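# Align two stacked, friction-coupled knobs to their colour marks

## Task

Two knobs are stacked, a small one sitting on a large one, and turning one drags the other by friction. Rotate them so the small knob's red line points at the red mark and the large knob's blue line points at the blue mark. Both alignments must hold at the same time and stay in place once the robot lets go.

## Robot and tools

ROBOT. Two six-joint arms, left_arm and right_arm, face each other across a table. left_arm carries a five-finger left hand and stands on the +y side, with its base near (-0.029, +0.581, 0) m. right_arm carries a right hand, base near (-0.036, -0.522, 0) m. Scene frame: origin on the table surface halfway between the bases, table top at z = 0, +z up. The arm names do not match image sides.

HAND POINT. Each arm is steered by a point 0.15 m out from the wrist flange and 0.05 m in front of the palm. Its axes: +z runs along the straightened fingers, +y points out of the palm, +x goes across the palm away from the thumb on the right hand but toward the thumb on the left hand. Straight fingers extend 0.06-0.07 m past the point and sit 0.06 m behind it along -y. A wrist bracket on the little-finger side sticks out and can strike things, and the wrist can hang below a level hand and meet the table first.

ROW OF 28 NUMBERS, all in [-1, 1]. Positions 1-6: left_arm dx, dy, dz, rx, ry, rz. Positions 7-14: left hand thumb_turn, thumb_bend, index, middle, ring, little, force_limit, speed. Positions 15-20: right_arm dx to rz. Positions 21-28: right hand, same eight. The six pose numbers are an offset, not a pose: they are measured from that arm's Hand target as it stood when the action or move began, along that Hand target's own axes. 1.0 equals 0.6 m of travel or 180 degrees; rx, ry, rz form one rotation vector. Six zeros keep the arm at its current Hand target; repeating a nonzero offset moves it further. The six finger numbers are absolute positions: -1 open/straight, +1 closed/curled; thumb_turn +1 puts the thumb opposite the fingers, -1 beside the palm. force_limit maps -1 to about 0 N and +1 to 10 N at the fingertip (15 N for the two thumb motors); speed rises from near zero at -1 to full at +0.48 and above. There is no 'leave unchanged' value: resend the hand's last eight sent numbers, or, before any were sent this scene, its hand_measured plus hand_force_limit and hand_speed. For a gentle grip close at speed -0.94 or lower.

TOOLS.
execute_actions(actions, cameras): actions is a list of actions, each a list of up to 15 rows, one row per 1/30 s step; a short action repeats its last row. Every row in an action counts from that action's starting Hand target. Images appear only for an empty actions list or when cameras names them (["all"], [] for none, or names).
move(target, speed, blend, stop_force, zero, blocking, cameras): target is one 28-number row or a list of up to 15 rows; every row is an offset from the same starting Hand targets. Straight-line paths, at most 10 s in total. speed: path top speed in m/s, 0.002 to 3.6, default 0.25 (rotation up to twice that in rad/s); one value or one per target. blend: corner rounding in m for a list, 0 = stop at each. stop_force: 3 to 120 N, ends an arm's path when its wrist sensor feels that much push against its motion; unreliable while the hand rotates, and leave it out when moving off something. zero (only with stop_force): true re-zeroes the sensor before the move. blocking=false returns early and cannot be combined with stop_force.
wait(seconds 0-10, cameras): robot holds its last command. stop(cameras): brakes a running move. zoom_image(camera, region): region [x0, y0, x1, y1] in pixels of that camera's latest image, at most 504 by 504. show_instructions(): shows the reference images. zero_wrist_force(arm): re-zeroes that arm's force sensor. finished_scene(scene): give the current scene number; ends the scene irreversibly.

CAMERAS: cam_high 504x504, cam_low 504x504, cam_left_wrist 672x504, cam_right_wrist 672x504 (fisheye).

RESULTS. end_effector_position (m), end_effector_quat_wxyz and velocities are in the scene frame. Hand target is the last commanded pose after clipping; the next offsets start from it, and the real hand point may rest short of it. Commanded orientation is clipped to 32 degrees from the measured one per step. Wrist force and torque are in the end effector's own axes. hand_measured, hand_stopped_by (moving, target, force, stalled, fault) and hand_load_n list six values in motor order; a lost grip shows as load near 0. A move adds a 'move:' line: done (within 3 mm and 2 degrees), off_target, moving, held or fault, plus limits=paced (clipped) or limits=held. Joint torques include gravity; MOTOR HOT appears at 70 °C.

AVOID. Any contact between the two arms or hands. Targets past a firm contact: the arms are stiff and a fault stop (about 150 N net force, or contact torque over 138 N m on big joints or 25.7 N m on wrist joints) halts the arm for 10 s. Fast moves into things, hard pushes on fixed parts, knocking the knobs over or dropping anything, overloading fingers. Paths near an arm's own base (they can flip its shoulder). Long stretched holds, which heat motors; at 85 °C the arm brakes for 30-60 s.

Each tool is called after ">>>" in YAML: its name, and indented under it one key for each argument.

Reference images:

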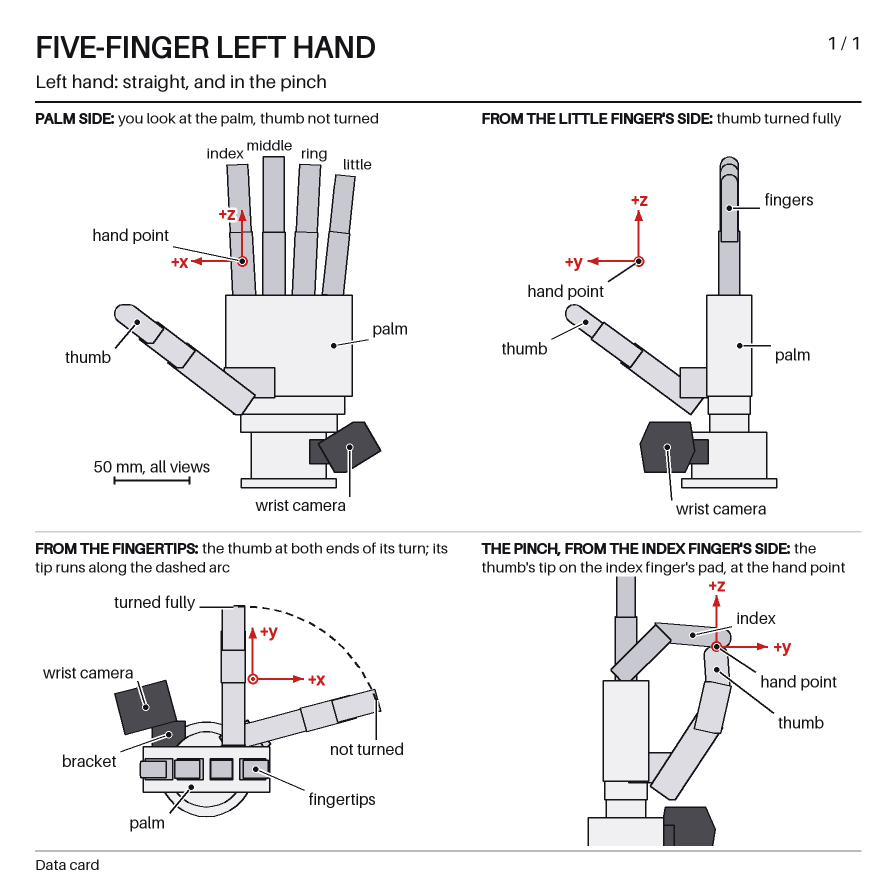

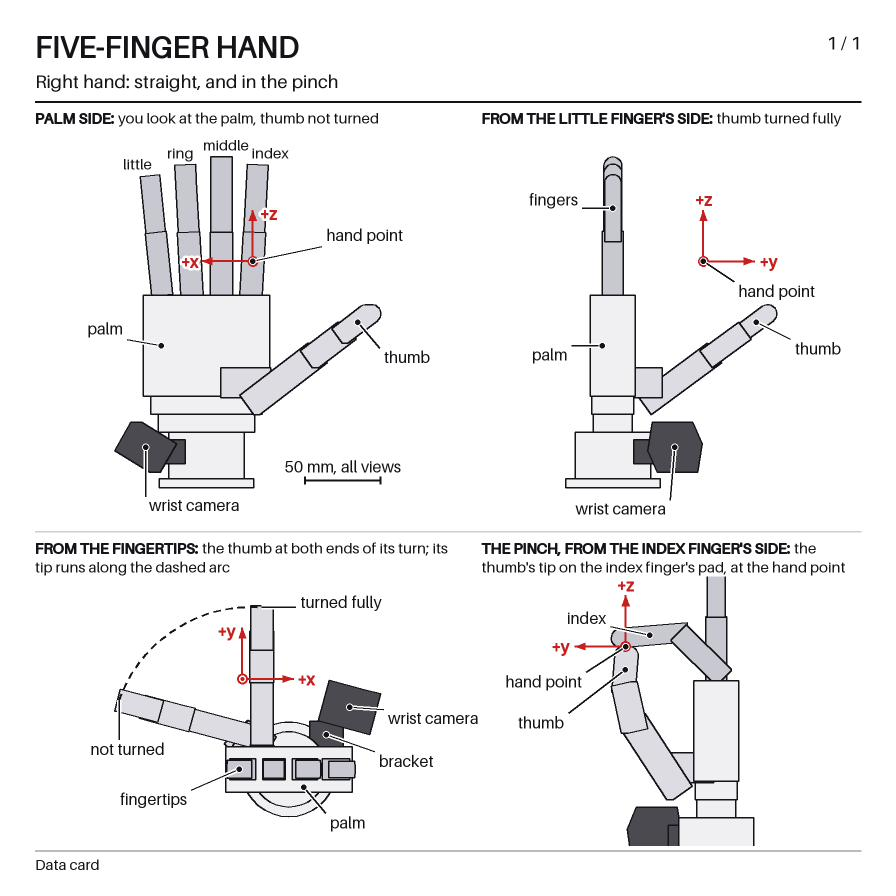

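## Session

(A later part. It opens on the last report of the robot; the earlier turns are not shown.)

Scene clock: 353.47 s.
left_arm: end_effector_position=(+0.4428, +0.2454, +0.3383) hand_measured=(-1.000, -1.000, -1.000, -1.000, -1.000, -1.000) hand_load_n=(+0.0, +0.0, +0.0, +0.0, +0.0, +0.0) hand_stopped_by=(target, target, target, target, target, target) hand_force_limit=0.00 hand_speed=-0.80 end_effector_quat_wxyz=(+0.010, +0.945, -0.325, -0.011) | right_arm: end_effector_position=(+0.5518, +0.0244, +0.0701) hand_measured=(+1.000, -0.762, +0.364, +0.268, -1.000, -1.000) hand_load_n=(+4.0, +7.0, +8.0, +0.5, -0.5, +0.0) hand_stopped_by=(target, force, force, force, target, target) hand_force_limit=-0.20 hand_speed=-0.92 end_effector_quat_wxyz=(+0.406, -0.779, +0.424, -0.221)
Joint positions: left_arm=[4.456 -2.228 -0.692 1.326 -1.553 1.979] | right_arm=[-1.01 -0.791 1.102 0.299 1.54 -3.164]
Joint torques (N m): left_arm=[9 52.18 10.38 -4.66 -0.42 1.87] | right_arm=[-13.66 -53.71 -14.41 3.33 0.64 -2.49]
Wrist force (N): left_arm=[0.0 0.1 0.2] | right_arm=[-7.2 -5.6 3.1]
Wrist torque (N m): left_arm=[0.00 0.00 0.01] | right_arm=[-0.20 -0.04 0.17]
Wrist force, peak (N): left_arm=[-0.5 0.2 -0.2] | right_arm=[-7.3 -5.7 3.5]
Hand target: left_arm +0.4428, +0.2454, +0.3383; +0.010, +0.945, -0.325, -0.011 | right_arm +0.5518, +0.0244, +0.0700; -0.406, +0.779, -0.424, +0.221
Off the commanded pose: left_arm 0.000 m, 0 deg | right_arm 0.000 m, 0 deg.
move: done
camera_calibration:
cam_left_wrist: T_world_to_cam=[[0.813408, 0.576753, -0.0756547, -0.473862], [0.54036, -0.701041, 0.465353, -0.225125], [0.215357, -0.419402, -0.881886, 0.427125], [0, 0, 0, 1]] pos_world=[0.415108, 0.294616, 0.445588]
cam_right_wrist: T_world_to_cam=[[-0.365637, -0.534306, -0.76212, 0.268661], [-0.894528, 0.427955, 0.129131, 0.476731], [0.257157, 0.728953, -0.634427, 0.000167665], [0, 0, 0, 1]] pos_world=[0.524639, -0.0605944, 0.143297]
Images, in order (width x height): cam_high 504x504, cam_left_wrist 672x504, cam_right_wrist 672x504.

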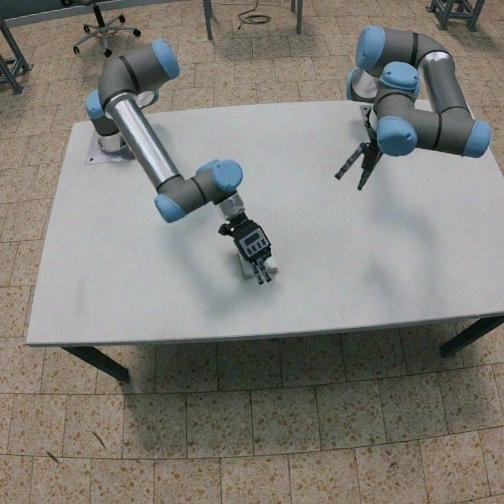

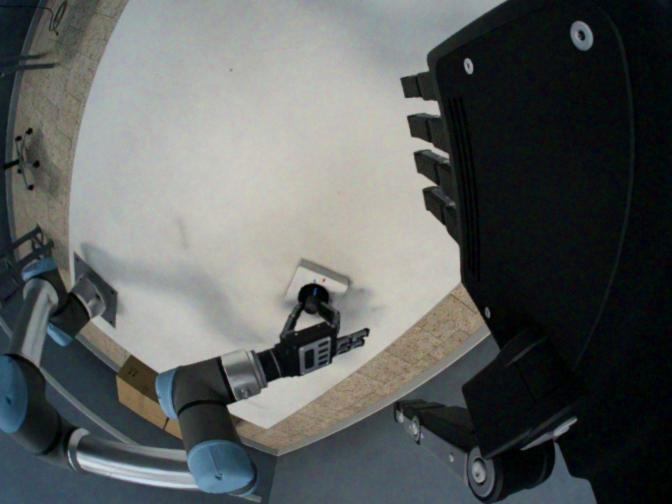

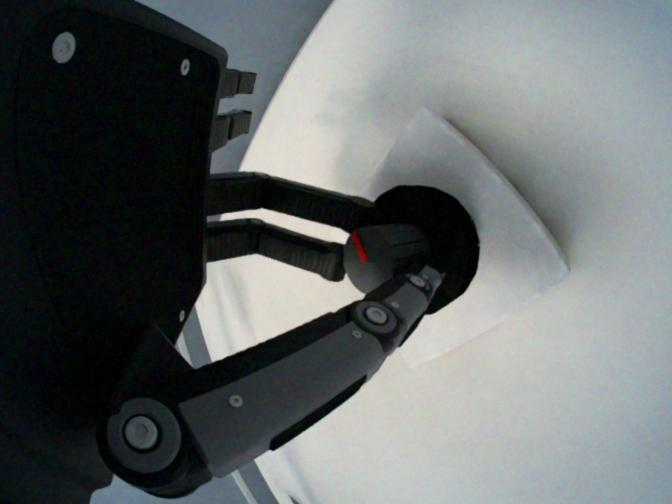

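>>> execute_actions:
  actions:
    - [[0,0,0,0,0,0,-1,-1,-1,1,1,1,0,-0.5,0,0,0,0,0,0,1,-1,-0.3,-0.3,-1,-1,-0.2,-0.4]]
    - [[0,0,0,0,0,0,-1,-1,-1,1,1,1,0,-0.5,0,0,0,0,0,0,1,-1,-0.3,-0.3,-1,-1,-0.2,-0.4]]
    - [[0,0,0,0,0,0,-1,-1,-1,1,1,1,0,-0.5,0,0,0,0,0,0,1,-1,-0.3,-0.3,-1,-1,-0.2,-0.4]]
  cameras: ["cam_right_wrist"]

>>> move:
  target: [0,0,0,0,0,0,-1,-1,-1,1,1,1,0,-0.5,0.0088,-0.0018,0.0027,0,0.0683,0.0478,1,-1,-0.3,-0.3,-1,-1,-0.2,-0.4]
  speed: 0.2
  cameras: ["cam_right_wrist", "cam_left_wrist"]

>>> zoom_image:
  camera: "cam_right_wrist"
  region: [320, 110, 580, 390]

>>> zoom_image:
  camera: "cam_left_wrist"
  region: [287, 263, 347, 323]

Scene clock: 518.47 s.
left_arm: end_effector_position=(+0.4428, +0.2454, +0.3383) hand_measured=(-1.000, -1.000, -1.000, +1.000, +1.000, +1.000) hand_load_n=(-0.5, +0.0, +0.0, +0.0, +0.0, +0.0) hand_stopped_by=(target, target, target, target, target, target) hand_force_limit=0.00 hand_speed=-0.50 end_effector_quat_wxyz=(+0.010, +0.945, -0.325, -0.011) | right_arm: end_effector_position=(+0.5518, +0.0244, +0.0700) hand_measured=(+1.000, -1.000, -0.300, -0.300, -1.000, -1.000) hand_load_n=(+0.0, +0.0, -0.5, +0.0, +0.0, +0.0) hand_stopped_by=(target, target, target, target, target, target) hand_force_limit=-0.20 hand_speed=-0.40 end_effector_quat_wxyz=(+0.406, -0.779, +0.424, -0.221)
Joint positions: left_arm=[4.456 -2.228 -0.692 1.326 -1.553 1.979] | right_arm=[-1.01 -0.791 1.102 0.299 1.54 -3.164]
Joint torques (N m): left_arm=[7.47 52.09 10.87 -3.72 -0.33 1.75] | right_arm=[7.53 -55.52 -28.07 -2.28 -0.6 1.11]
Wrist force (N): left_arm=[-0.1 -0.2 0.0] | right_arm=[0.5 -1.3 1.0]
Wrist torque (N m): left_arm=[-0.02 0.01 0.00] | right_arm=[0.02 -0.10 0.06]
Wrist force, peak (N): left_arm=[-0.6 0.0 0.5] | right_arm=[-7.6 -5.8 3.2]
Hand target: left_arm +0.4428, +0.2454, +0.3383; +0.010, +0.945, -0.325, -0.011 | right_arm +0.5518, +0.0244, +0.0700; -0.406, +0.779, -0.424, +0.221
Off the commanded pose: left_arm 0.000 m, 0 deg | right_arm 0.000 m, 0 deg.
Step readings (end_effector_position of left_arm | right_arm):
0: (+0.4428, +0.2454, +0.3383) | (+0.5518, +0.0244, +0.0700)
1: (+0.4428, +0.2454, +0.3383) | (+0.5518, +0.0244, +0.0700)
2: (+0.4428, +0.2454, +0.3383) | (+0.5518, +0.0244, +0.0700)
4: (+0.4428, +0.2454, +0.3383) | (+0.5518, +0.0243, +0.0700)
8: (+0.4428, +0.2454, +0.3383) | (+0.5518, +0.0243, +0.0700)
15: (+0.4428, +0.2454, +0.3383) | (+0.5518, +0.0243, +0.0700)
16: (+0.4428, +0.2454, +0.3383) | (+0.5518, +0.0243, +0.0700)
17: (+0.4428, +0.2454, +0.3383) | (+0.5518, +0.0243, +0.0700)
19: (+0.4428, +0.2454, +0.3383) | (+0.5518, +0.0243, +0.0700)
23: (+0.4428, +0.2454, +0.3383) | (+0.5518, +0.0243, +0.0700)
30: (+0.4428, +0.2454, +0.3383) | (+0.5518, +0.0243, +0.0700)
31: (+0.4428, +0.2454, +0.3383) | (+0.5518, +0.0244, +0.0700)
32: (+0.4428, +0.2454, +0.3383) | (+0.5518, +0.0244, +0.0700)
34: (+0.4428, +0.2454, +0.3383) | (+0.5518, +0.0244, +0.0700)
38: (+0.4428, +0.2454, +0.3383) | (+0.5518, +0.0244, +0.0700)
45: (+0.4428, +0.2454, +0.3383) | (+0.5518, +0.0244, +0.0700)
camera_calibration:
cam_right_wrist: T_world_to_cam=[[-0.365527, -0.53442, -0.762093, 0.268593], [-0.894626, 0.427747, 0.129135, 0.476769], [0.25697, 0.728991, -0.634459, 0.000271953], [0, 0, 0, 1]] pos_world=[0.524638, -0.0605937, 0.143297]
Images, in order (width x height): cam_right_wrist 672x504.

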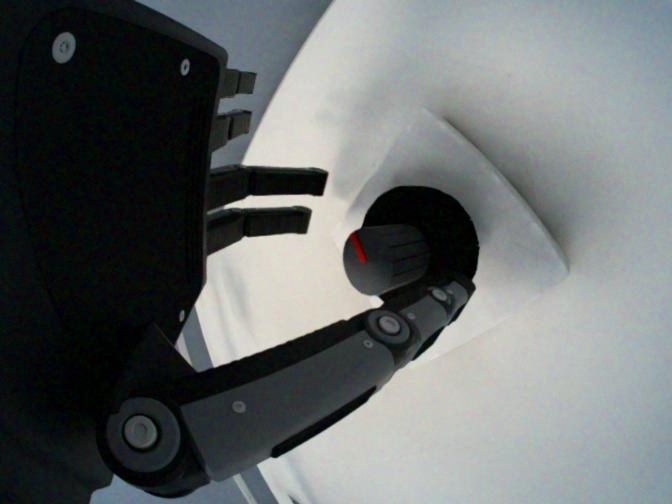

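Scene clock: 519.73 s.
left_arm: end_effector_position=(+0.4428, +0.2454, +0.3383) hand_measured=(-1.000, -1.000, -1.000, +1.000, +1.000, +1.000) hand_load_n=(+0.0, +0.0, +0.0, +0.0, +0.0, +0.0) hand_stopped_by=(target, target, target, target, target, target) hand_force_limit=0.00 hand_speed=-0.50 end_effector_quat_wxyz=(+0.010, +0.945, -0.325, -0.011) | right_arm: end_effector_position=(+0.5563, +0.0210, +0.0700) hand_measured=(+1.000, -1.000, -0.300, -0.300, -1.000, -1.000) hand_load_n=(+0.0, +0.0, +0.0, +0.0, +0.0, +0.0) hand_stopped_by=(target, target, target, target, target, target) hand_force_limit=-0.20 hand_speed=-0.40 end_effector_quat_wxyz=(+0.374, -0.717, +0.522, -0.272)
Joint positions: left_arm=[4.456 -2.228 -0.692 1.326 -1.553 1.979] | right_arm=[-0.945 -0.765 1.059 0.335 1.806 -2.974]
Joint torques (N m): left_arm=[6.4 52.06 10.27 -3.08 -0.38 1.71] | right_arm=[8.16 -43.83 -28.83 2.57 1.8 1.13]
Wrist force (N): left_arm=[-0.1 0.1 0.0] | right_arm=[0.7 -1.6 0.8]
Wrist torque (N m): left_arm=[0.02 0.02 0.00] | right_arm=[-0.01 -0.11 -0.08]
Wrist force, peak (N): left_arm=[-0.4 0.5 -0.2] | right_arm=[0.6 -2.0 1.2]
Hand target: left_arm +0.4428, +0.2454, +0.3383; +0.010, +0.945, -0.325, -0.011 | right_arm +0.5563, +0.0210, +0.0700; -0.374, +0.717, -0.522, +0.272
Off the commanded pose: left_arm 0.000 m, 0 deg | right_arm 0.000 m, 0 deg.
move: done
camera_calibration:
cam_left_wrist: T_world_to_cam=[[0.813408, 0.576753, -0.0756547, -0.473862], [0.54036, -0.701041, 0.465353, -0.225125], [0.215357, -0.419402, -0.881886, 0.427125], [0, 0, 0, 1]] pos_world=[0.415108, 0.294616, 0.445588]
cam_right_wrist: T_world_to_cam=[[-0.491257, -0.42144, -0.762269, 0.335956], [-0.753489, 0.644642, 0.129192, 0.399224], [0.436944, 0.637828, -0.634236, -0.0966744], [0, 0, 0, 1]] pos_world=[0.508093, -0.0541094, 0.143198]
Images, in order (width x height): cam_left_wrist 672x504, cam_right_wrist 672x504.

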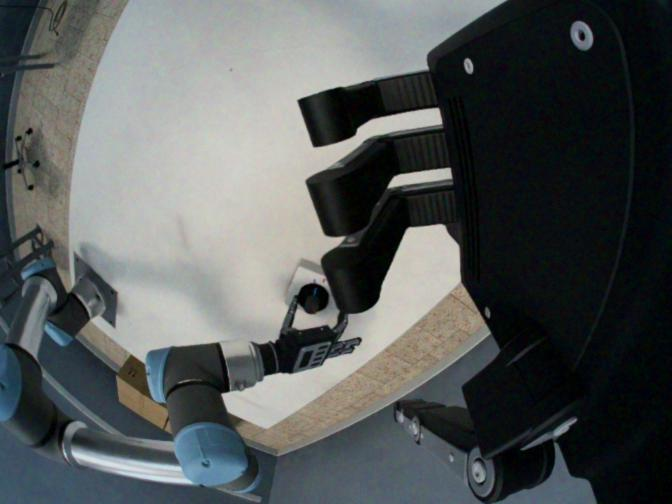

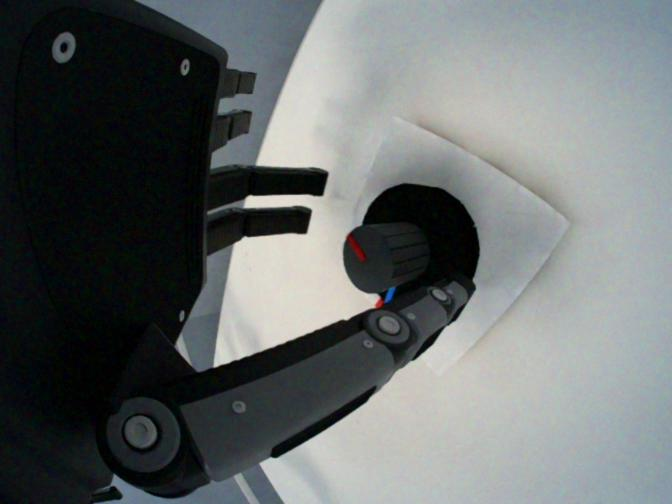

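Scaled by 1.800 from the camera's 672x504 image, which has a finer 960x720 frame.

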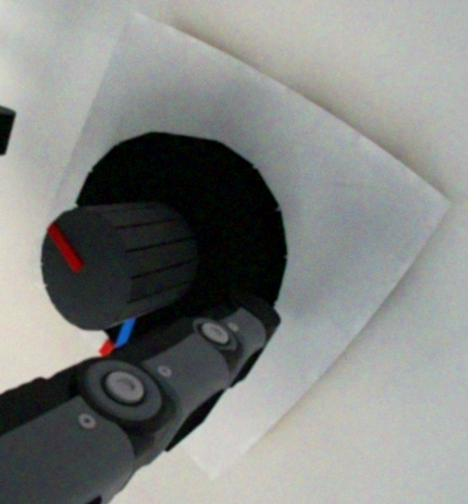

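Scaled by 8.400 from the camera's 672x504 image, which has a finer 960x720 frame.

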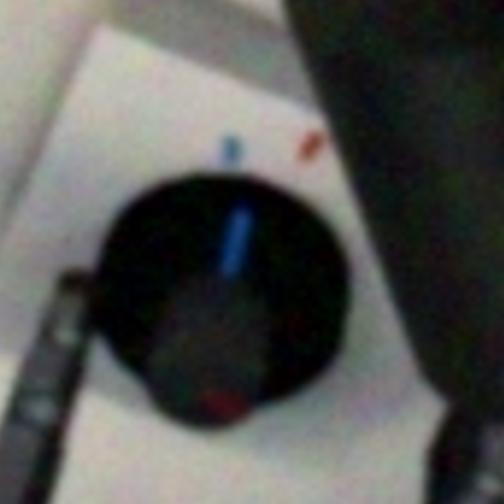

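>>> move:
  target:
    - [0.0363,0.127,0.199,0.2177,0.2286,0.4983,-1,-1,-1,1,1,1,0,-0.5,0,0,0,0,0,0,1,-1,-0.3,-0.3,-1,-1,-0.2,-0.4]
    - [0.1558,0.1832,0.4337,0.2177,0.2286,0.4983,-1,-1,-1,1,1,1,0,-0.5,0,0,0,0,0,0,1,-1,-0.3,-0.3,-1,-1,-0.2,-0.4]
  speed: 0.25
  blend: [0.03,0]
  cameras: ["all"]

Scene clock: 535.97 s.
left_arm: end_effector_position=(+0.4419, +0.0984, +0.0797) hand_measured=(-1.000, -1.000, -1.000, +1.000, +1.000, +1.000) hand_load_n=(+0.0, +0.0, +0.0, +0.0, +0.0, +0.0) hand_stopped_by=(target, target, target, target, target, target) hand_force_limit=0.00 hand_speed=-0.50 end_effector_quat_wxyz=(-0.165, +0.354, -0.834, +0.389) | right_arm: end_effector_position=(+0.5563, +0.0210, +0.0700) hand_measured=(+1.000, -1.000, -0.300, -0.300, -1.000, -1.000) hand_load_n=(+0.0, +0.0, +0.0, +0.0, -0.5, +0.0) hand_stopped_by=(target, target, target, target, target, target) hand_force_limit=-0.20 hand_speed=-0.40 end_effector_quat_wxyz=(+0.374, -0.717, +0.522, -0.272)
Joint positions: left_arm=[4.224 -2.1 -1.483 2.865 -1.357 3.324] | right_arm=[-0.945 -0.765 1.059 0.336 1.806 -2.974]
Joint torques (N m): left_arm=[-9.16 23.2 27.61 2.05 -0.51 -2.81] | right_arm=[8.45 -43.27 -29.62 2.27 2.06 1.11]
Wrist force (N): left_arm=[-1.4 0.2 -0.7] | right_arm=[0.7 -1.5 0.8]
Wrist torque (N m): left_arm=[-0.25 0.18 0.00] | right_arm=[0.01 -0.12 -0.07]
Wrist force, peak (N): left_arm=[-1.3 -0.2 -1.1] | right_arm=[0.9 -2.1 0.9]
Hand target: left_arm +0.4419, +0.0983, +0.0796; +0.165, -0.354, +0.834, -0.389 | right_arm +0.5563, +0.0210, +0.0700; -0.374, +0.717, -0.522, +0.272
Off the commanded pose: left_arm 0.000 m, 0 deg | right_arm 0.000 m, 0 deg.
move: done
camera_calibration:
cam_left_wrist: T_world_to_cam=[[0.269395, -0.658874, 0.702361, -0.107883], [-0.958055, -0.257396, 0.126009, 0.438162], [0.0977604, -0.706847, -0.700579, 0.203415], [0, 0, 0, 1]] pos_world=[0.42896, 0.185482, 0.163068]
cam_right_wrist: T_world_to_cam=[[-0.491392, -0.421319, -0.762249, 0.336028], [-0.753339, 0.644808, 0.129243, 0.39915], [0.437052, 0.637741, -0.634249, -0.096732], [0, 0, 0, 1]] pos_world=[0.508094, -0.0541101, 0.143198]

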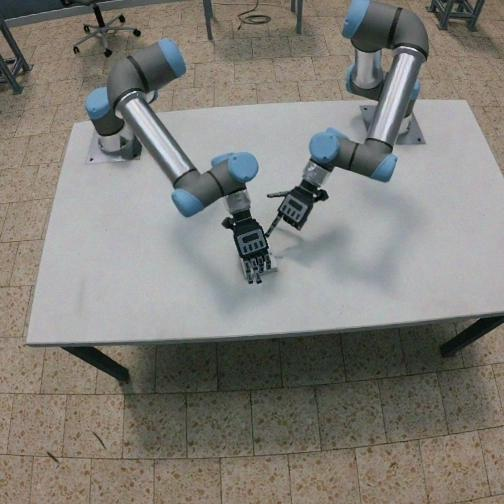

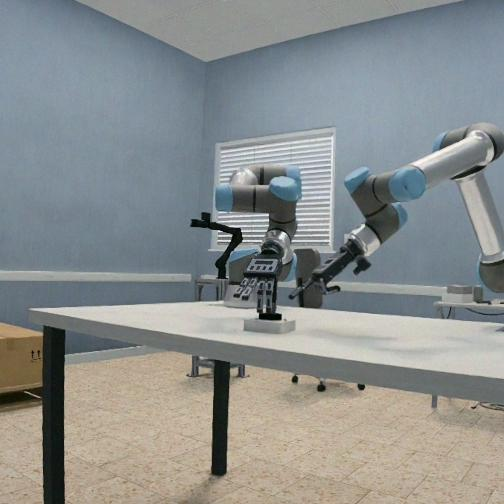

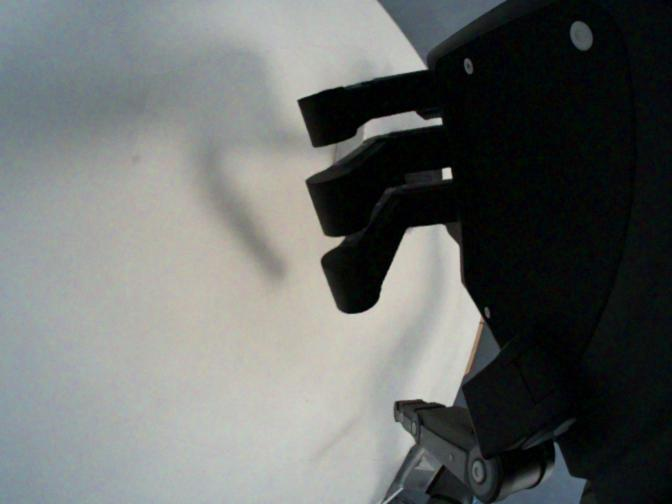

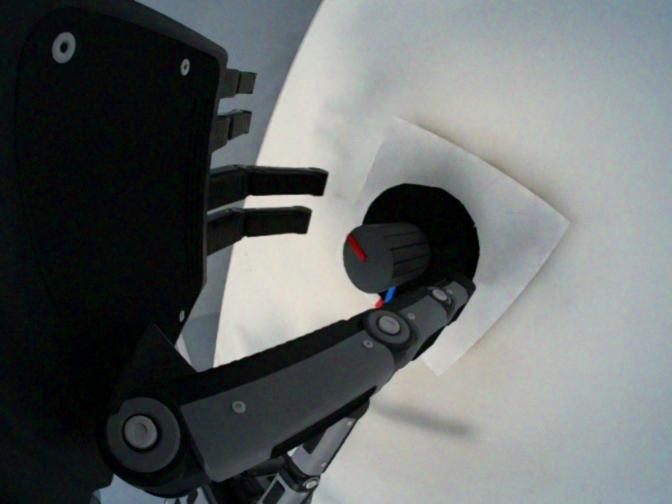

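>>> zoom_image:
  camera: "cam_low"
  region: [220, 240, 320, 340]

>>> zoom_image:
  camera: "cam_high"
  region: [220, 190, 320, 290]

>>> zoom_image:
  camera: "cam_right_wrist"
  region: [320, 200, 520, 400]

Scaled by 5.040 from the camera's 504x504 image, which has a finer 720x720 frame.

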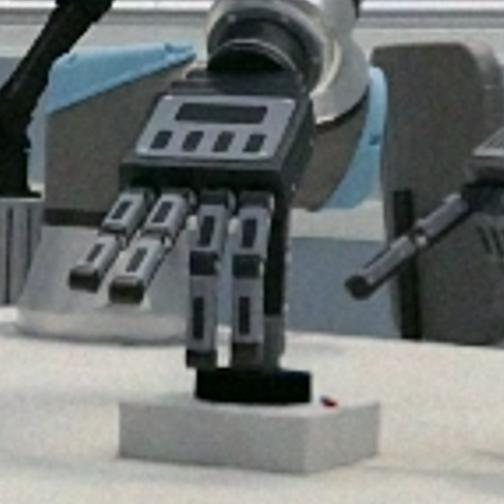

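Scaled by 5.040 from the camera's 504x504 image, which has a finer 720x720 frame.

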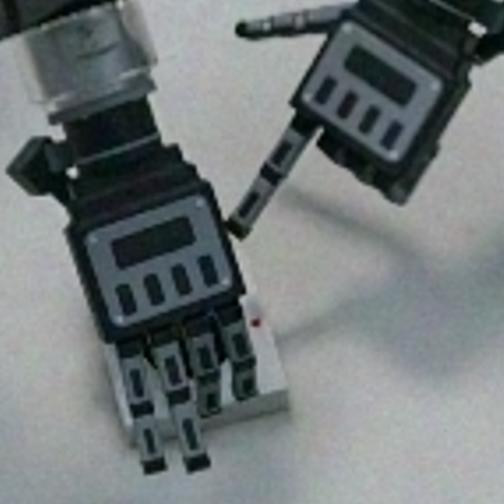

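Scaled by 2.520 from the camera's 672x504 image, which has a finer 960x720 frame.

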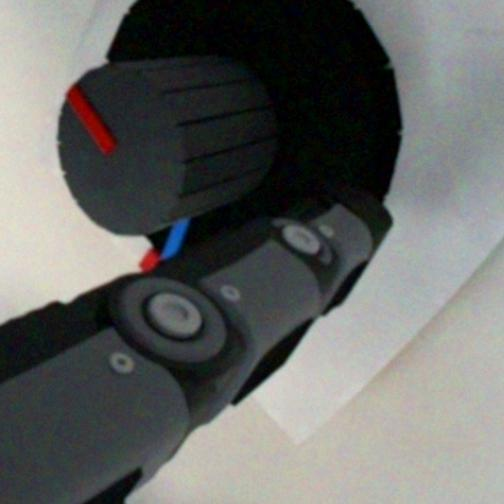

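>>> move:
  target: [0,0.0338,0.0284,0,0,0,-1,-1,-1,1,1,1,0,-0.5,0,0,0,0,0,0,1,-1,-0.3,-0.3,-1,-1,-0.2,-0.4]
  speed: 0.08
  stop_force: 6

>>> move:
  target: [0,0,0.058,0,0,0,-1,-1,-1,1,1,1,0,-0.5,0,0,0,0,0,0,1,-1,-0.3,-0.3,-1,-1,-0.2,-0.4]
  speed: 0.015
  stop_force: 12
  cameras: ["cam_low", "cam_high", "cam_right_wrist"]

>>> zoom_image:
  camera: "cam_low"
  region: [220, 240, 320, 340]

>>> zoom_image:
  camera: "cam_high"
  region: [220, 190, 320, 290]

>>> zoom_image:
  camera: "cam_right_wrist"
  region: [320, 200, 520, 400]

Scene clock: 574.83 s.
left_arm: end_effector_position=(+0.4419, +0.0983, +0.0531) hand_measured=(-1.000, -1.000, -1.000, +1.000, +1.000, +1.000) hand_load_n=(-0.5, -0.5, +0.0, +0.0, +0.0, +0.0) hand_stopped_by=(target, target, target, target, target, target) hand_force_limit=0.00 hand_speed=-0.50 end_effector_quat_wxyz=(-0.165, +0.354, -0.834, +0.389) | right_arm: end_effector_position=(+0.5563, +0.0210, +0.0700) hand_measured=(+1.000, -1.000, -0.300, -0.300, -1.000, -1.000) hand_load_n=(+0.0, +0.0, +0.0, +0.0, -0.5, +0.0) hand_stopped_by=(target, target, target, target, target, target) hand_force_limit=-0.20 hand_speed=-0.40 end_effector_quat_wxyz=(+0.374, -0.717, +0.522, -0.272)
Joint positions: left_arm=[4.224 -2.129 -1.513 2.923 -1.357 3.324] | right_arm=[-0.945 -0.765 1.059 0.336 1.806 -2.974]
Joint torques (N m): left_arm=[-9.9 23.27 10.57 2.16 -0.55 -1] | right_arm=[8.9 -42.2 -28.78 2.47 1.82 1.25]
Wrist force (N): left_arm=[-1.3 0.3 -0.2] | right_arm=[0.6 -1.6 1.2]
Wrist torque (N m): left_arm=[-0.27 0.19 0.02] | right_arm=[-0.03 -0.11 -0.08]
Wrist force, peak (N): left_arm=[-1.4 0.4 -0.5] | right_arm=[1.2 -1.7 1.0]
Hand target: left_arm +0.4419, +0.0983, +0.0531; +0.165, -0.354, +0.834, -0.389 | right_arm +0.5563, +0.0210, +0.0700; -0.374, +0.717, -0.522, +0.272
Off the commanded pose: left_arm 0.000 m, 0 deg | right_arm 0.000 m, 0 deg.
move: done

Scene clock: 577.63 s.
left_arm: end_effector_position=(+0.4551, +0.0855, +0.0377) hand_measured=(-1.000, -1.000, -1.000, +1.000, +1.000, +1.000) hand_load_n=(+0.0, +0.0, -9.5, +0.0, +0.0, +0.0) hand_stopped_by=(target, target, target, target, target, target) hand_force_limit=0.00 hand_speed=-0.50 end_effector_quat_wxyz=(-0.165, +0.354, -0.834, +0.389) | right_arm: end_effector_position=(+0.5563, +0.0210, +0.0700) hand_measured=(+1.000, -1.000, -0.300, -0.300, -1.000, -1.000) hand_load_n=(+0.0, -0.5, +0.0, +0.0, +0.0, +0.0) hand_stopped_by=(target, target, target, target, target, target) hand_force_limit=-0.20 hand_speed=-0.40 end_effector_quat_wxyz=(+0.374, -0.717, +0.522, -0.272)
Joint positions: left_arm=[4.214 -2.185 -1.462 2.931 -1.365 3.318] | right_arm=[-0.945 -0.765 1.059 0.336 1.806 -2.974]
Joint torques (N m): left_arm=[7.88 52.14 13.86 2.49 1.92 2.03] | right_arm=[8.42 -44.24 -29.25 2.49 1.9 1.22]
Wrist force (N): left_arm=[-2.1 5.4 -5.3] | right_arm=[0.5 -1.4 0.7]
Wrist torque (N m): left_arm=[-0.31 0.07 -0.06] | right_arm=[0.03 -0.08 -0.09]
Wrist force, peak (N): left_arm=[-2.2 5.9 -16.1] | right_arm=[0.8 -2.0 1.0]
Hand target: left_arm +0.4551, +0.0856, +0.0377; +0.165, -0.354, +0.834, -0.389 (not the last commanded pose) | right_arm +0.5563, +0.0210, +0.0700; -0.374, +0.717, -0.522, +0.272
Off the commanded pose: left_arm 0.011 m, 0 deg | right_arm 0.000 m, 0 deg.
move: contact (left_arm)
camera_calibration:
cam_right_wrist: T_world_to_cam=[[-0.491392, -0.421319, -0.762249, 0.336028], [-0.753339, 0.644808, 0.129243, 0.39915], [0.437052, 0.637741, -0.634249, -0.096732], [0, 0, 0, 1]] pos_world=[0.508094, -0.0541101, 0.143198]
Images, in order (width x height): cam_high 504x504, cam_low 504x504, cam_right_wrist 672x504.

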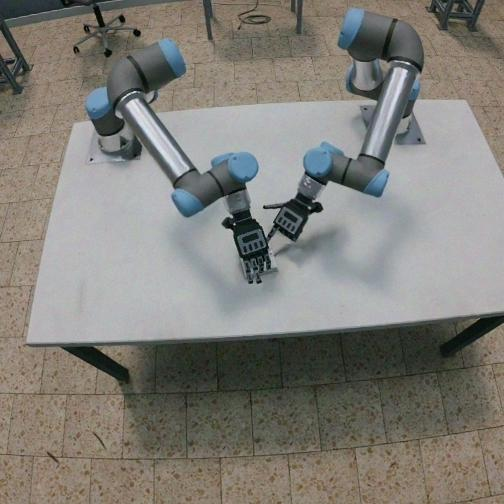

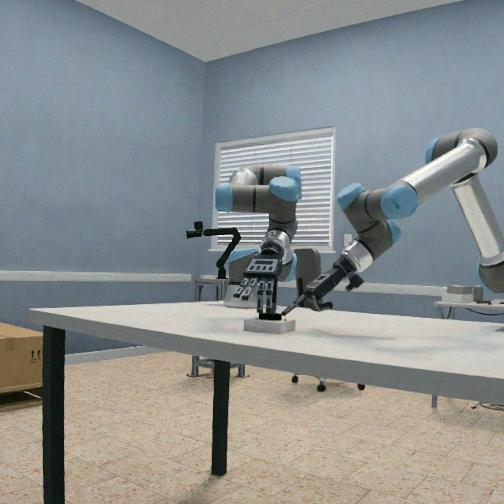

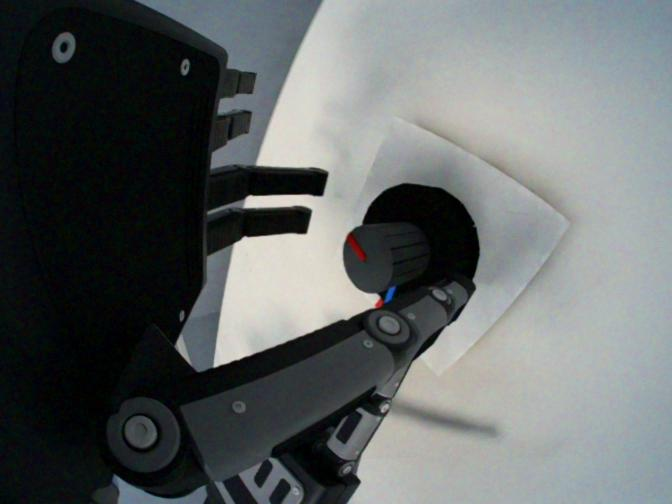

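Scaled by 5.040 from the camera's 504x504 image, which has a finer 720x720 frame.

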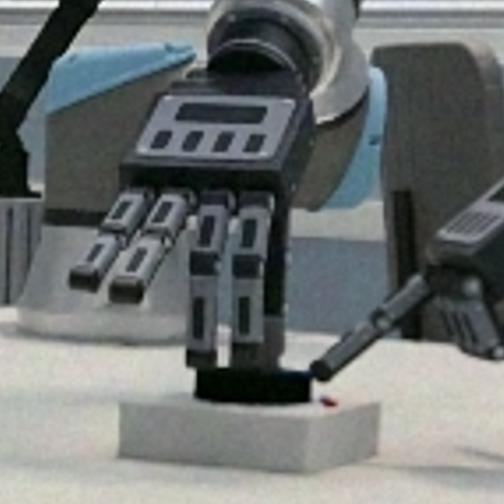

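Scaled by 5.040 from the camera's 504x504 image, which has a finer 720x720 frame.

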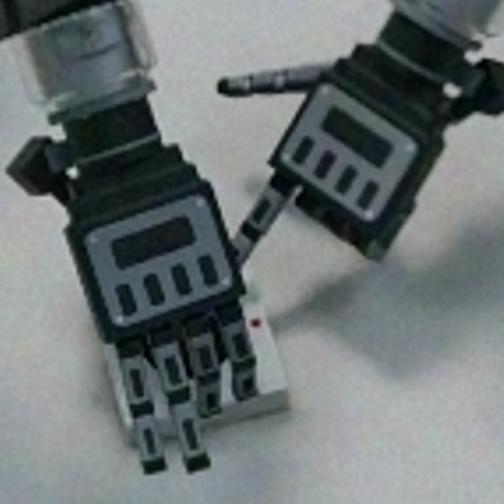

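Scaled by 2.520 from the camera's 672x504 image, which has a finer 960x720 frame.

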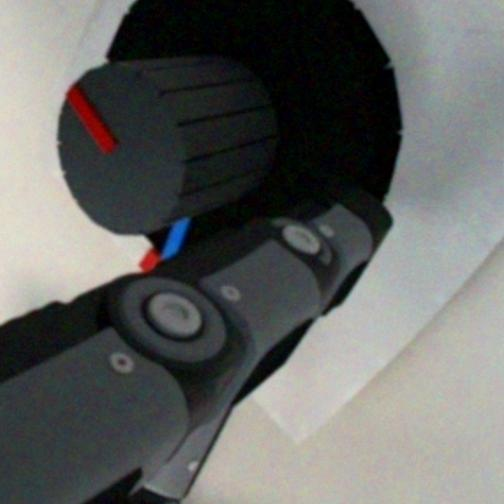

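>>> execute_actions:
  actions:
    - [[0,0,0,0,0,0,-1,-1,-1,1,1,1,0,-0.5,0,0,0,0,0,0,1,-0.3,0.5,0.5,-1,-1,0.1,-0.9]]
    - [[0,0,0,0,0,0,-1,-1,-1,1,1,1,0,-0.5,0,0,0,0,0,0,1,-0.3,0.5,0.5,-1,-1,0.1,-0.9]]
    - [[0,0,0,0,0,0,-1,-1,-1,1,1,1,0,-0.5,0,0,0,0,0,0,1,-0.3,0.5,0.5,-1,-1,0.1,-0.9]]
    - [[0,0,0,0,0,0,-1,-1,-1,1,1,1,0,-0.5,0,0,0,0,0,0,1,-0.3,0.5,0.5,-1,-1,0.1,-0.9]]
    - [[0,0,0,0,0,0,-1,-1,-1,1,1,1,0,-0.5,0,0,0,0,0,0,1,-0.3,0.5,0.5,-1,-1,0.1,-0.9]]
    - [[0,0,0,0,0,0,-1,-1,-1,1,1,1,0,-0.5,0,0,0,0,0,0,1,-0.3,0.5,0.5,-1,-1,0.1,-0.9]]
  cameras: ["cam_right_wrist"]

>>> zoom_image:
  camera: "cam_right_wrist"
  region: [320, 200, 520, 400]

Scene clock: 597.67 s.
left_arm: end_effector_position=(+0.4551, +0.0856, +0.0377) hand_measured=(-1.000, -1.000, -1.000, +1.000, +1.000, +1.000) hand_load_n=(+0.0, +0.0, -10.0, +0.0, +0.0, +0.0) hand_stopped_by=(target, target, target, target, target, target) hand_force_limit=0.00 hand_speed=-0.50 end_effector_quat_wxyz=(-0.165, +0.354, -0.834, +0.389) | right_arm: end_effector_position=(+0.5563, +0.0210, +0.0700) hand_measured=(+1.000, -0.748, +0.350, +0.274, -1.000, -1.000) hand_load_n=(+0.0, +10.5, +6.5, +7.0, +0.0, +0.0) hand_stopped_by=(target, force, force, force, target, target) hand_force_limit=0.10 hand_speed=-0.90 end_effector_quat_wxyz=(+0.374, -0.717, +0.522, -0.272)
Joint positions: left_arm=[4.214 -2.185 -1.462 2.931 -1.365 3.318] | right_arm=[-0.945 -0.765 1.059 0.336 1.806 -2.974]
Joint torques (N m): left_arm=[7.77 51.91 14.16 0.15 1.85 2] | right_arm=[-0.27 -54.89 -30.12 1.53 1.35 1.06]
Wrist force (N): left_arm=[-1.7 5.5 -5.5] | right_arm=[0.7 1.1 6.8]
Wrist torque (N m): left_arm=[-0.29 0.14 -0.04] | right_arm=[0.15 -0.16 -0.05]
Wrist force, peak (N): left_arm=[-2.5 5.5 -5.8] | right_arm=[1.3 0.7 7.0]
Hand target: left_arm +0.4551, +0.0856, +0.0377; +0.165, -0.354, +0.834, -0.389 | right_arm +0.5563, +0.0210, +0.0700; -0.374, +0.717, -0.522, +0.272
Off the commanded pose: left_arm 0.000 m, 0 deg | right_arm 0.000 m, 0 deg.
Step readings (end_effector_position of left_arm | right_arm):
0: (+0.4551, +0.0856, +0.0377) | (+0.5563, +0.0210, +0.0700)
1: (+0.4551, +0.0856, +0.0377) | (+0.5563, +0.0210, +0.0700)
2: (+0.4551, +0.0856, +0.0377) | (+0.5563, +0.0210, +0.0700)
4: (+0.4551, +0.0856, +0.0377) | (+0.5563, +0.0210, +0.0700)
8: (+0.4551, +0.0856, +0.0377) | (+0.5563, +0.0210, +0.0700)
15: (+0.4551, +0.0856, +0.0377) | (+0.5563, +0.0210, +0.0700)
16: (+0.4551, +0.0856, +0.0377) | (+0.5563, +0.0210, +0.0700)
17: (+0.4551, +0.0856, +0.0377) | (+0.5563, +0.0210, +0.0700)
19: (+0.4551, +0.0856, +0.0377) | (+0.5563, +0.0210, +0.0700)
23: (+0.4551, +0.0856, +0.0377) | (+0.5563, +0.0210, +0.0700)
30: (+0.4551, +0.0856, +0.0377) | (+0.5563, +0.0210, +0.0700)
31: (+0.4551, +0.0856, +0.0377) | (+0.5563, +0.0210, +0.0700)
32: (+0.4551, +0.0856, +0.0377) | (+0.5563, +0.0210, +0.0700)
34: (+0.4551, +0.0856, +0.0377) | (+0.5563, +0.0210, +0.0700)
38: (+0.4551, +0.0856, +0.0377) | (+0.5563, +0.0210, +0.0700)
45: (+0.4551, +0.0856, +0.0377) | (+0.5563, +0.0210, +0.0700)
46: (+0.4551, +0.0856, +0.0377) | (+0.5563, +0.0210, +0.0700)
47: (+0.4551, +0.0856, +0.0377) | (+0.5563, +0.0210, +0.0700)
49: (+0.4551, +0.0856, +0.0377) | (+0.5563, +0.0210, +0.0700)
53: (+0.4551, +0.0856, +0.0377) | (+0.5563, +0.0210, +0.0700)
60: (+0.4551, +0.0856, +0.0377) | (+0.5563, +0.0210, +0.0700)
61: (+0.4551, +0.0856, +0.0377) | (+0.5563, +0.0210, +0.0700)
62: (+0.4551, +0.0856, +0.0377) | (+0.5563, +0.0210, +0.0700)
64: (+0.4551, +0.0856, +0.0377) | (+0.5563, +0.0210, +0.0700)
68: (+0.4551, +0.0856, +0.0377) | (+0.5563, +0.0210, +0.0700)
75: (+0.4551, +0.0856, +0.0377) | (+0.5563, +0.0210, +0.0700)
76: (+0.4551, +0.0856, +0.0377) | (+0.5563, +0.0210, +0.0700)
77: (+0.4551, +0.0856, +0.0377) | (+0.5563, +0.0210, +0.0700)
79: (+0.4551, +0.0856, +0.0377) | (+0.5563, +0.0210, +0.0700)
83: (+0.4551, +0.0856, +0.0377) | (+0.5563, +0.0210, +0.0700)
90: (+0.4551, +0.0856, +0.0377) | (+0.5563, +0.0210, +0.0700)
camera_calibration:
cam_right_wrist: T_world_to_cam=[[-0.491361, -0.421346, -0.762255, 0.336011], [-0.753359, 0.64479, 0.129211, 0.399164], [0.437052, 0.637741, -0.634249, -0.0967321], [0, 0, 0, 1]] pos_world=[0.508093, -0.0541099, 0.143198]
Images, in order (width x height): cam_right_wrist 672x504.

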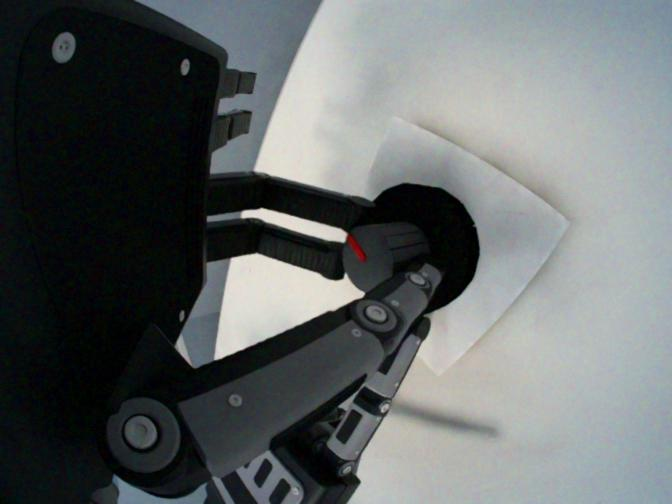

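Scaled by 2.520 from the camera's 672x504 image, which has a finer 960x720 frame.

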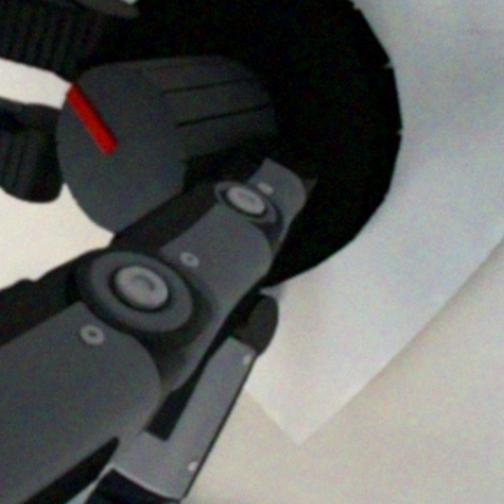

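>>> move:
  target:
    - [0,0,0,0,0,0,-1,-1,-1,1,1,1,0,-0.5,-0.0066,0.0025,-0.0036,0,-0.0569,-0.0399,1,-0.3,0.5,0.5,-1,-1,0.1,-0.9]
    - [0,0,0,0,0,0,-1,-1,-1,1,1,1,0,-0.5,-0.012,0.0058,-0.0083,0,-0.1137,-0.0797,1,-0.3,0.5,0.5,-1,-1,0.1,-0.9]
  speed: 0.1
  blend: [0.003,0]
  cameras: ["cam_right_wrist"]

>>> zoom_image:
  camera: "cam_right_wrist"
  region: [320, 170, 520, 370]

Scene clock: 610.97 s.
left_arm: end_effector_position=(+0.4551, +0.0856, +0.0377) hand_measured=(-1.000, -1.000, -1.000, +1.000, +1.000, +1.000) hand_load_n=(-0.5, +0.0, -9.5, +0.0, +0.0, +0.0) hand_stopped_by=(target, target, target, target, target, target) hand_force_limit=0.00 hand_speed=-0.50 end_effector_quat_wxyz=(-0.165, +0.354, -0.834, +0.389) | right_arm: end_effector_position=(+0.5483, +0.0260, +0.0700) hand_measured=(+1.000, -0.748, +0.350, +0.274, -1.000, -1.000) hand_load_n=(+5.5, +12.0, +7.0, +2.5, +0.0, +0.0) hand_stopped_by=(target, force, force, force, target, target) hand_force_limit=0.10 hand_speed=-0.90 end_effector_quat_wxyz=(+0.423, -0.813, +0.354, -0.185)
Joint positions: left_arm=[4.214 -2.185 -1.462 2.931 -1.365 3.318] | right_arm=[-1.051 -0.782 1.089 0.318 1.364 -3.29]
Joint torques (N m): left_arm=[7.38 51.05 14.31 0.24 0.02 1.91] | right_arm=[-13.88 -43.43 -30.25 1.61 -0.28 -2.13]
Wrist force (N): left_arm=[-0.5 5.0 -5.1] | right_arm=[-5.1 -0.6 0.1]
Wrist torque (N m): left_arm=[-0.32 0.20 0.04] | right_arm=[-0.05 -0.02 0.24]
Wrist force, peak (N): left_arm=[-1.7 5.5 -5.8] | right_arm=[1.3 2.1 8.3]
Hand target: left_arm +0.4551, +0.0856, +0.0377; +0.165, -0.354, +0.834, -0.389 | right_arm +0.5483, +0.0260, +0.0700; -0.423, +0.813, -0.354, +0.185
Off the commanded pose: left_arm 0.000 m, 0 deg | right_arm 0.000 m, 0 deg.
move: done
camera_calibration:
cam_right_wrist: T_world_to_cam=[[-0.267279, -0.590056, -0.761837, 0.215705], [-0.955233, 0.266318, 0.128861, 0.510442], [0.126856, 0.762174, -0.634822, 0.0704776], [0, 0, 0, 1]] pos_world=[0.536304, -0.0623783, 0.143297]
Images, in order (width x height): cam_right_wrist 672x504.

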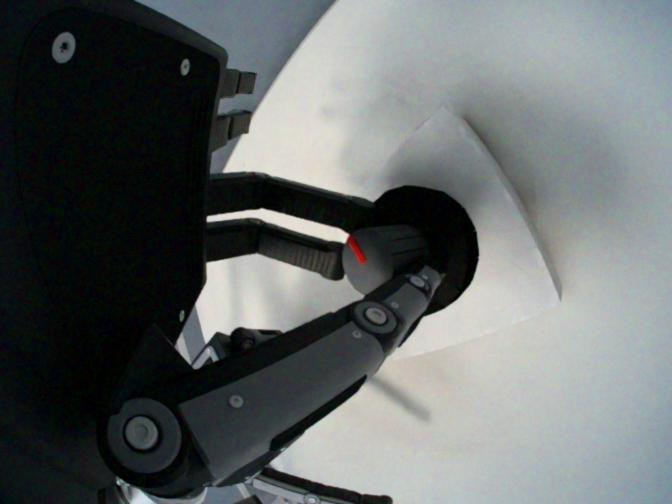

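Scaled by 2.520 from the camera's 672x504 image, which has a finer 960x720 frame.

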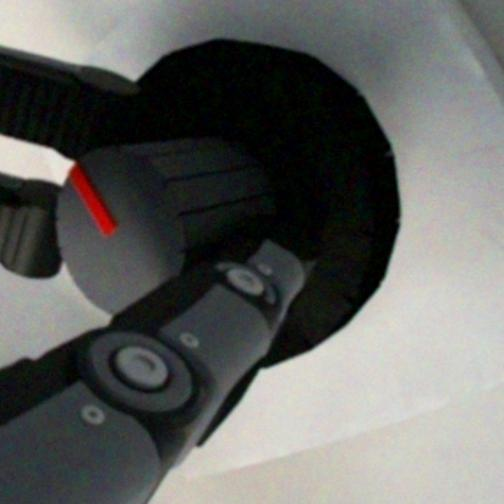

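>>> move:
  target:
    - [0,0,0,0,0,0,-1,-1,-1,1,1,1,0,-0.5,-0.0066,0.0025,-0.0036,0,-0.0569,-0.0399,1,-0.3,0.5,0.5,-1,-1,0.1,-0.9]
    - [0,0,0,0,0,0,-1,-1,-1,1,1,1,0,-0.5,-0.012,0.0058,-0.0083,0,-0.1137,-0.0797,1,-0.3,0.5,0.5,-1,-1,0.1,-0.9]
  speed: 0.1
  blend: [0.003,0]
  cameras: ["cam_right_wrist", "cam_high", "cam_low"]

>>> zoom_image:
  camera: "cam_right_wrist"
  region: [320, 170, 520, 370]

>>> zoom_image:
  camera: "cam_low"
  region: [240, 280, 310, 350]

>>> zoom_image:
  camera: "cam_high"
  region: [230, 210, 300, 280]

Scene clock: 624.70 s.
left_arm: end_effector_position=(+0.4551, +0.0856, +0.0377) hand_measured=(-1.000, -1.000, -1.000, +1.000, +1.000, +1.000) hand_load_n=(+0.0, +0.0, -9.0, +0.0, +0.0, +0.0) hand_stopped_by=(target, target, target, target, target, target) hand_force_limit=0.00 hand_speed=-0.50 end_effector_quat_wxyz=(-0.165, +0.354, -0.834, +0.389) | right_arm: end_effector_position=(+0.5390, +0.0271, +0.0700) hand_measured=(+1.000, -0.748, +0.350, +0.276, -1.000, -1.000) hand_load_n=(+5.5, +11.5, +10.0, +0.5, +0.0, +0.0) hand_stopped_by=(target, force, force, force, target, target) hand_force_limit=0.10 hand_speed=-0.90 end_effector_quat_wxyz=(+0.453, -0.871, +0.170, -0.089)
Joint positions: left_arm=[4.214 -2.185 -1.462 2.931 -1.365 3.318] | right_arm=[-1.134 -0.667 0.901 0.539 0.962 -3.653]
Joint torques (N m): left_arm=[7.75 49.91 15.01 0.33 0.09 1.94] | right_arm=[-15.11 -43.75 -28.32 2.27 0.26 -2.44]
Wrist force (N): left_arm=[-0.4 5.1 -5.1] | right_arm=[-6.9 -7.4 2.5]
Wrist torque (N m): left_arm=[-0.30 0.21 0.05] | right_arm=[-0.31 0.02 0.14]
Wrist force, peak (N): left_arm=[-0.7 5.3 -5.5] | right_arm=[-8.2 -7.6 2.9]
Hand target: left_arm +0.4551, +0.0856, +0.0377; +0.165, -0.354, +0.834, -0.389 | right_arm +0.5390, +0.0271, +0.0700; -0.453, +0.871, -0.170, +0.089
Off the commanded pose: left_arm 0.000 m, 0 deg | right_arm 0.000 m, 0 deg.
move: done
camera_calibration:
cam_right_wrist: T_world_to_cam=[[0.00712915, -0.64822, -0.76142, 0.0675923], [-0.978348, -0.162025, 0.128776, 0.525305], [-0.206844, 0.744015, -0.63534, 0.251166], [0, 0, 0, 1]] pos_world=[0.565401, -0.0579442, 0.143395]
Images, in order (width x height): cam_high 504x504, cam_low 504x504, cam_right_wrist 672x504.

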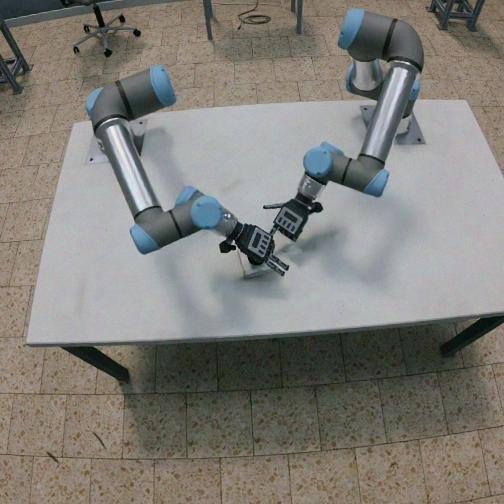

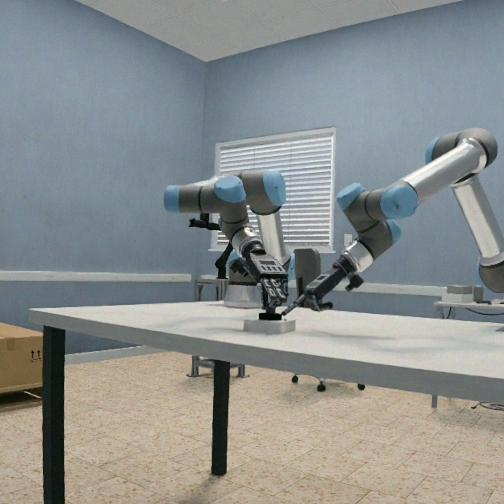

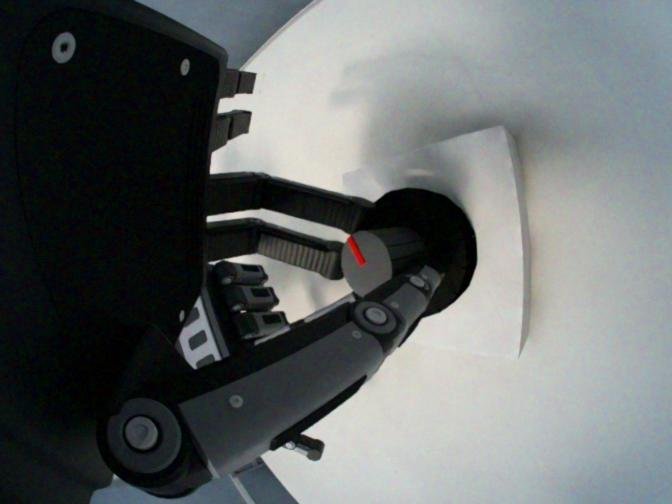

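Scaled by 2.520 from the camera's 672x504 image, which has a finer 960x720 frame.

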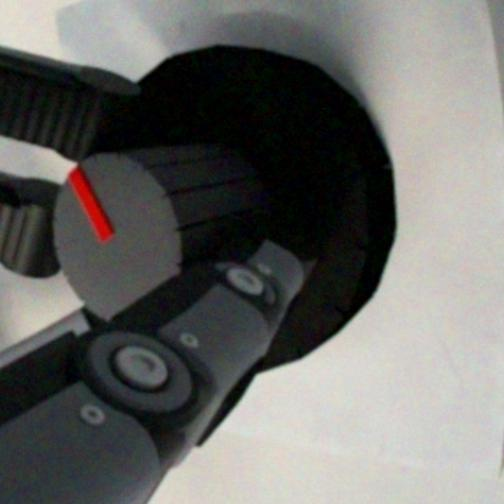

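Scaled by 7.200 from the camera's 504x504 image, which has a finer 720x720 frame.

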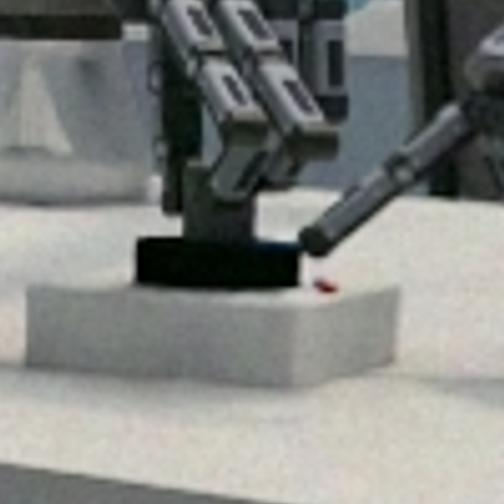

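Scaled by 7.200 from the camera's 504x504 image, which has a finer 720x720 frame.

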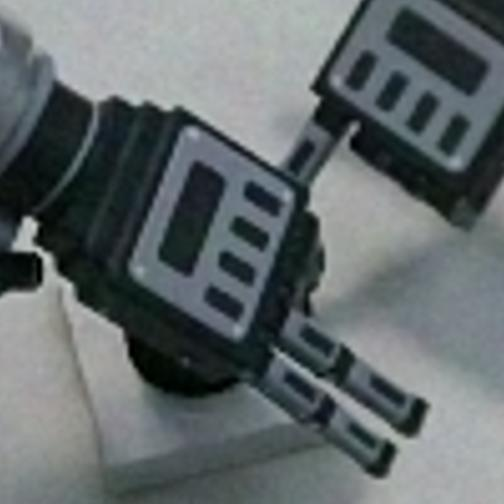

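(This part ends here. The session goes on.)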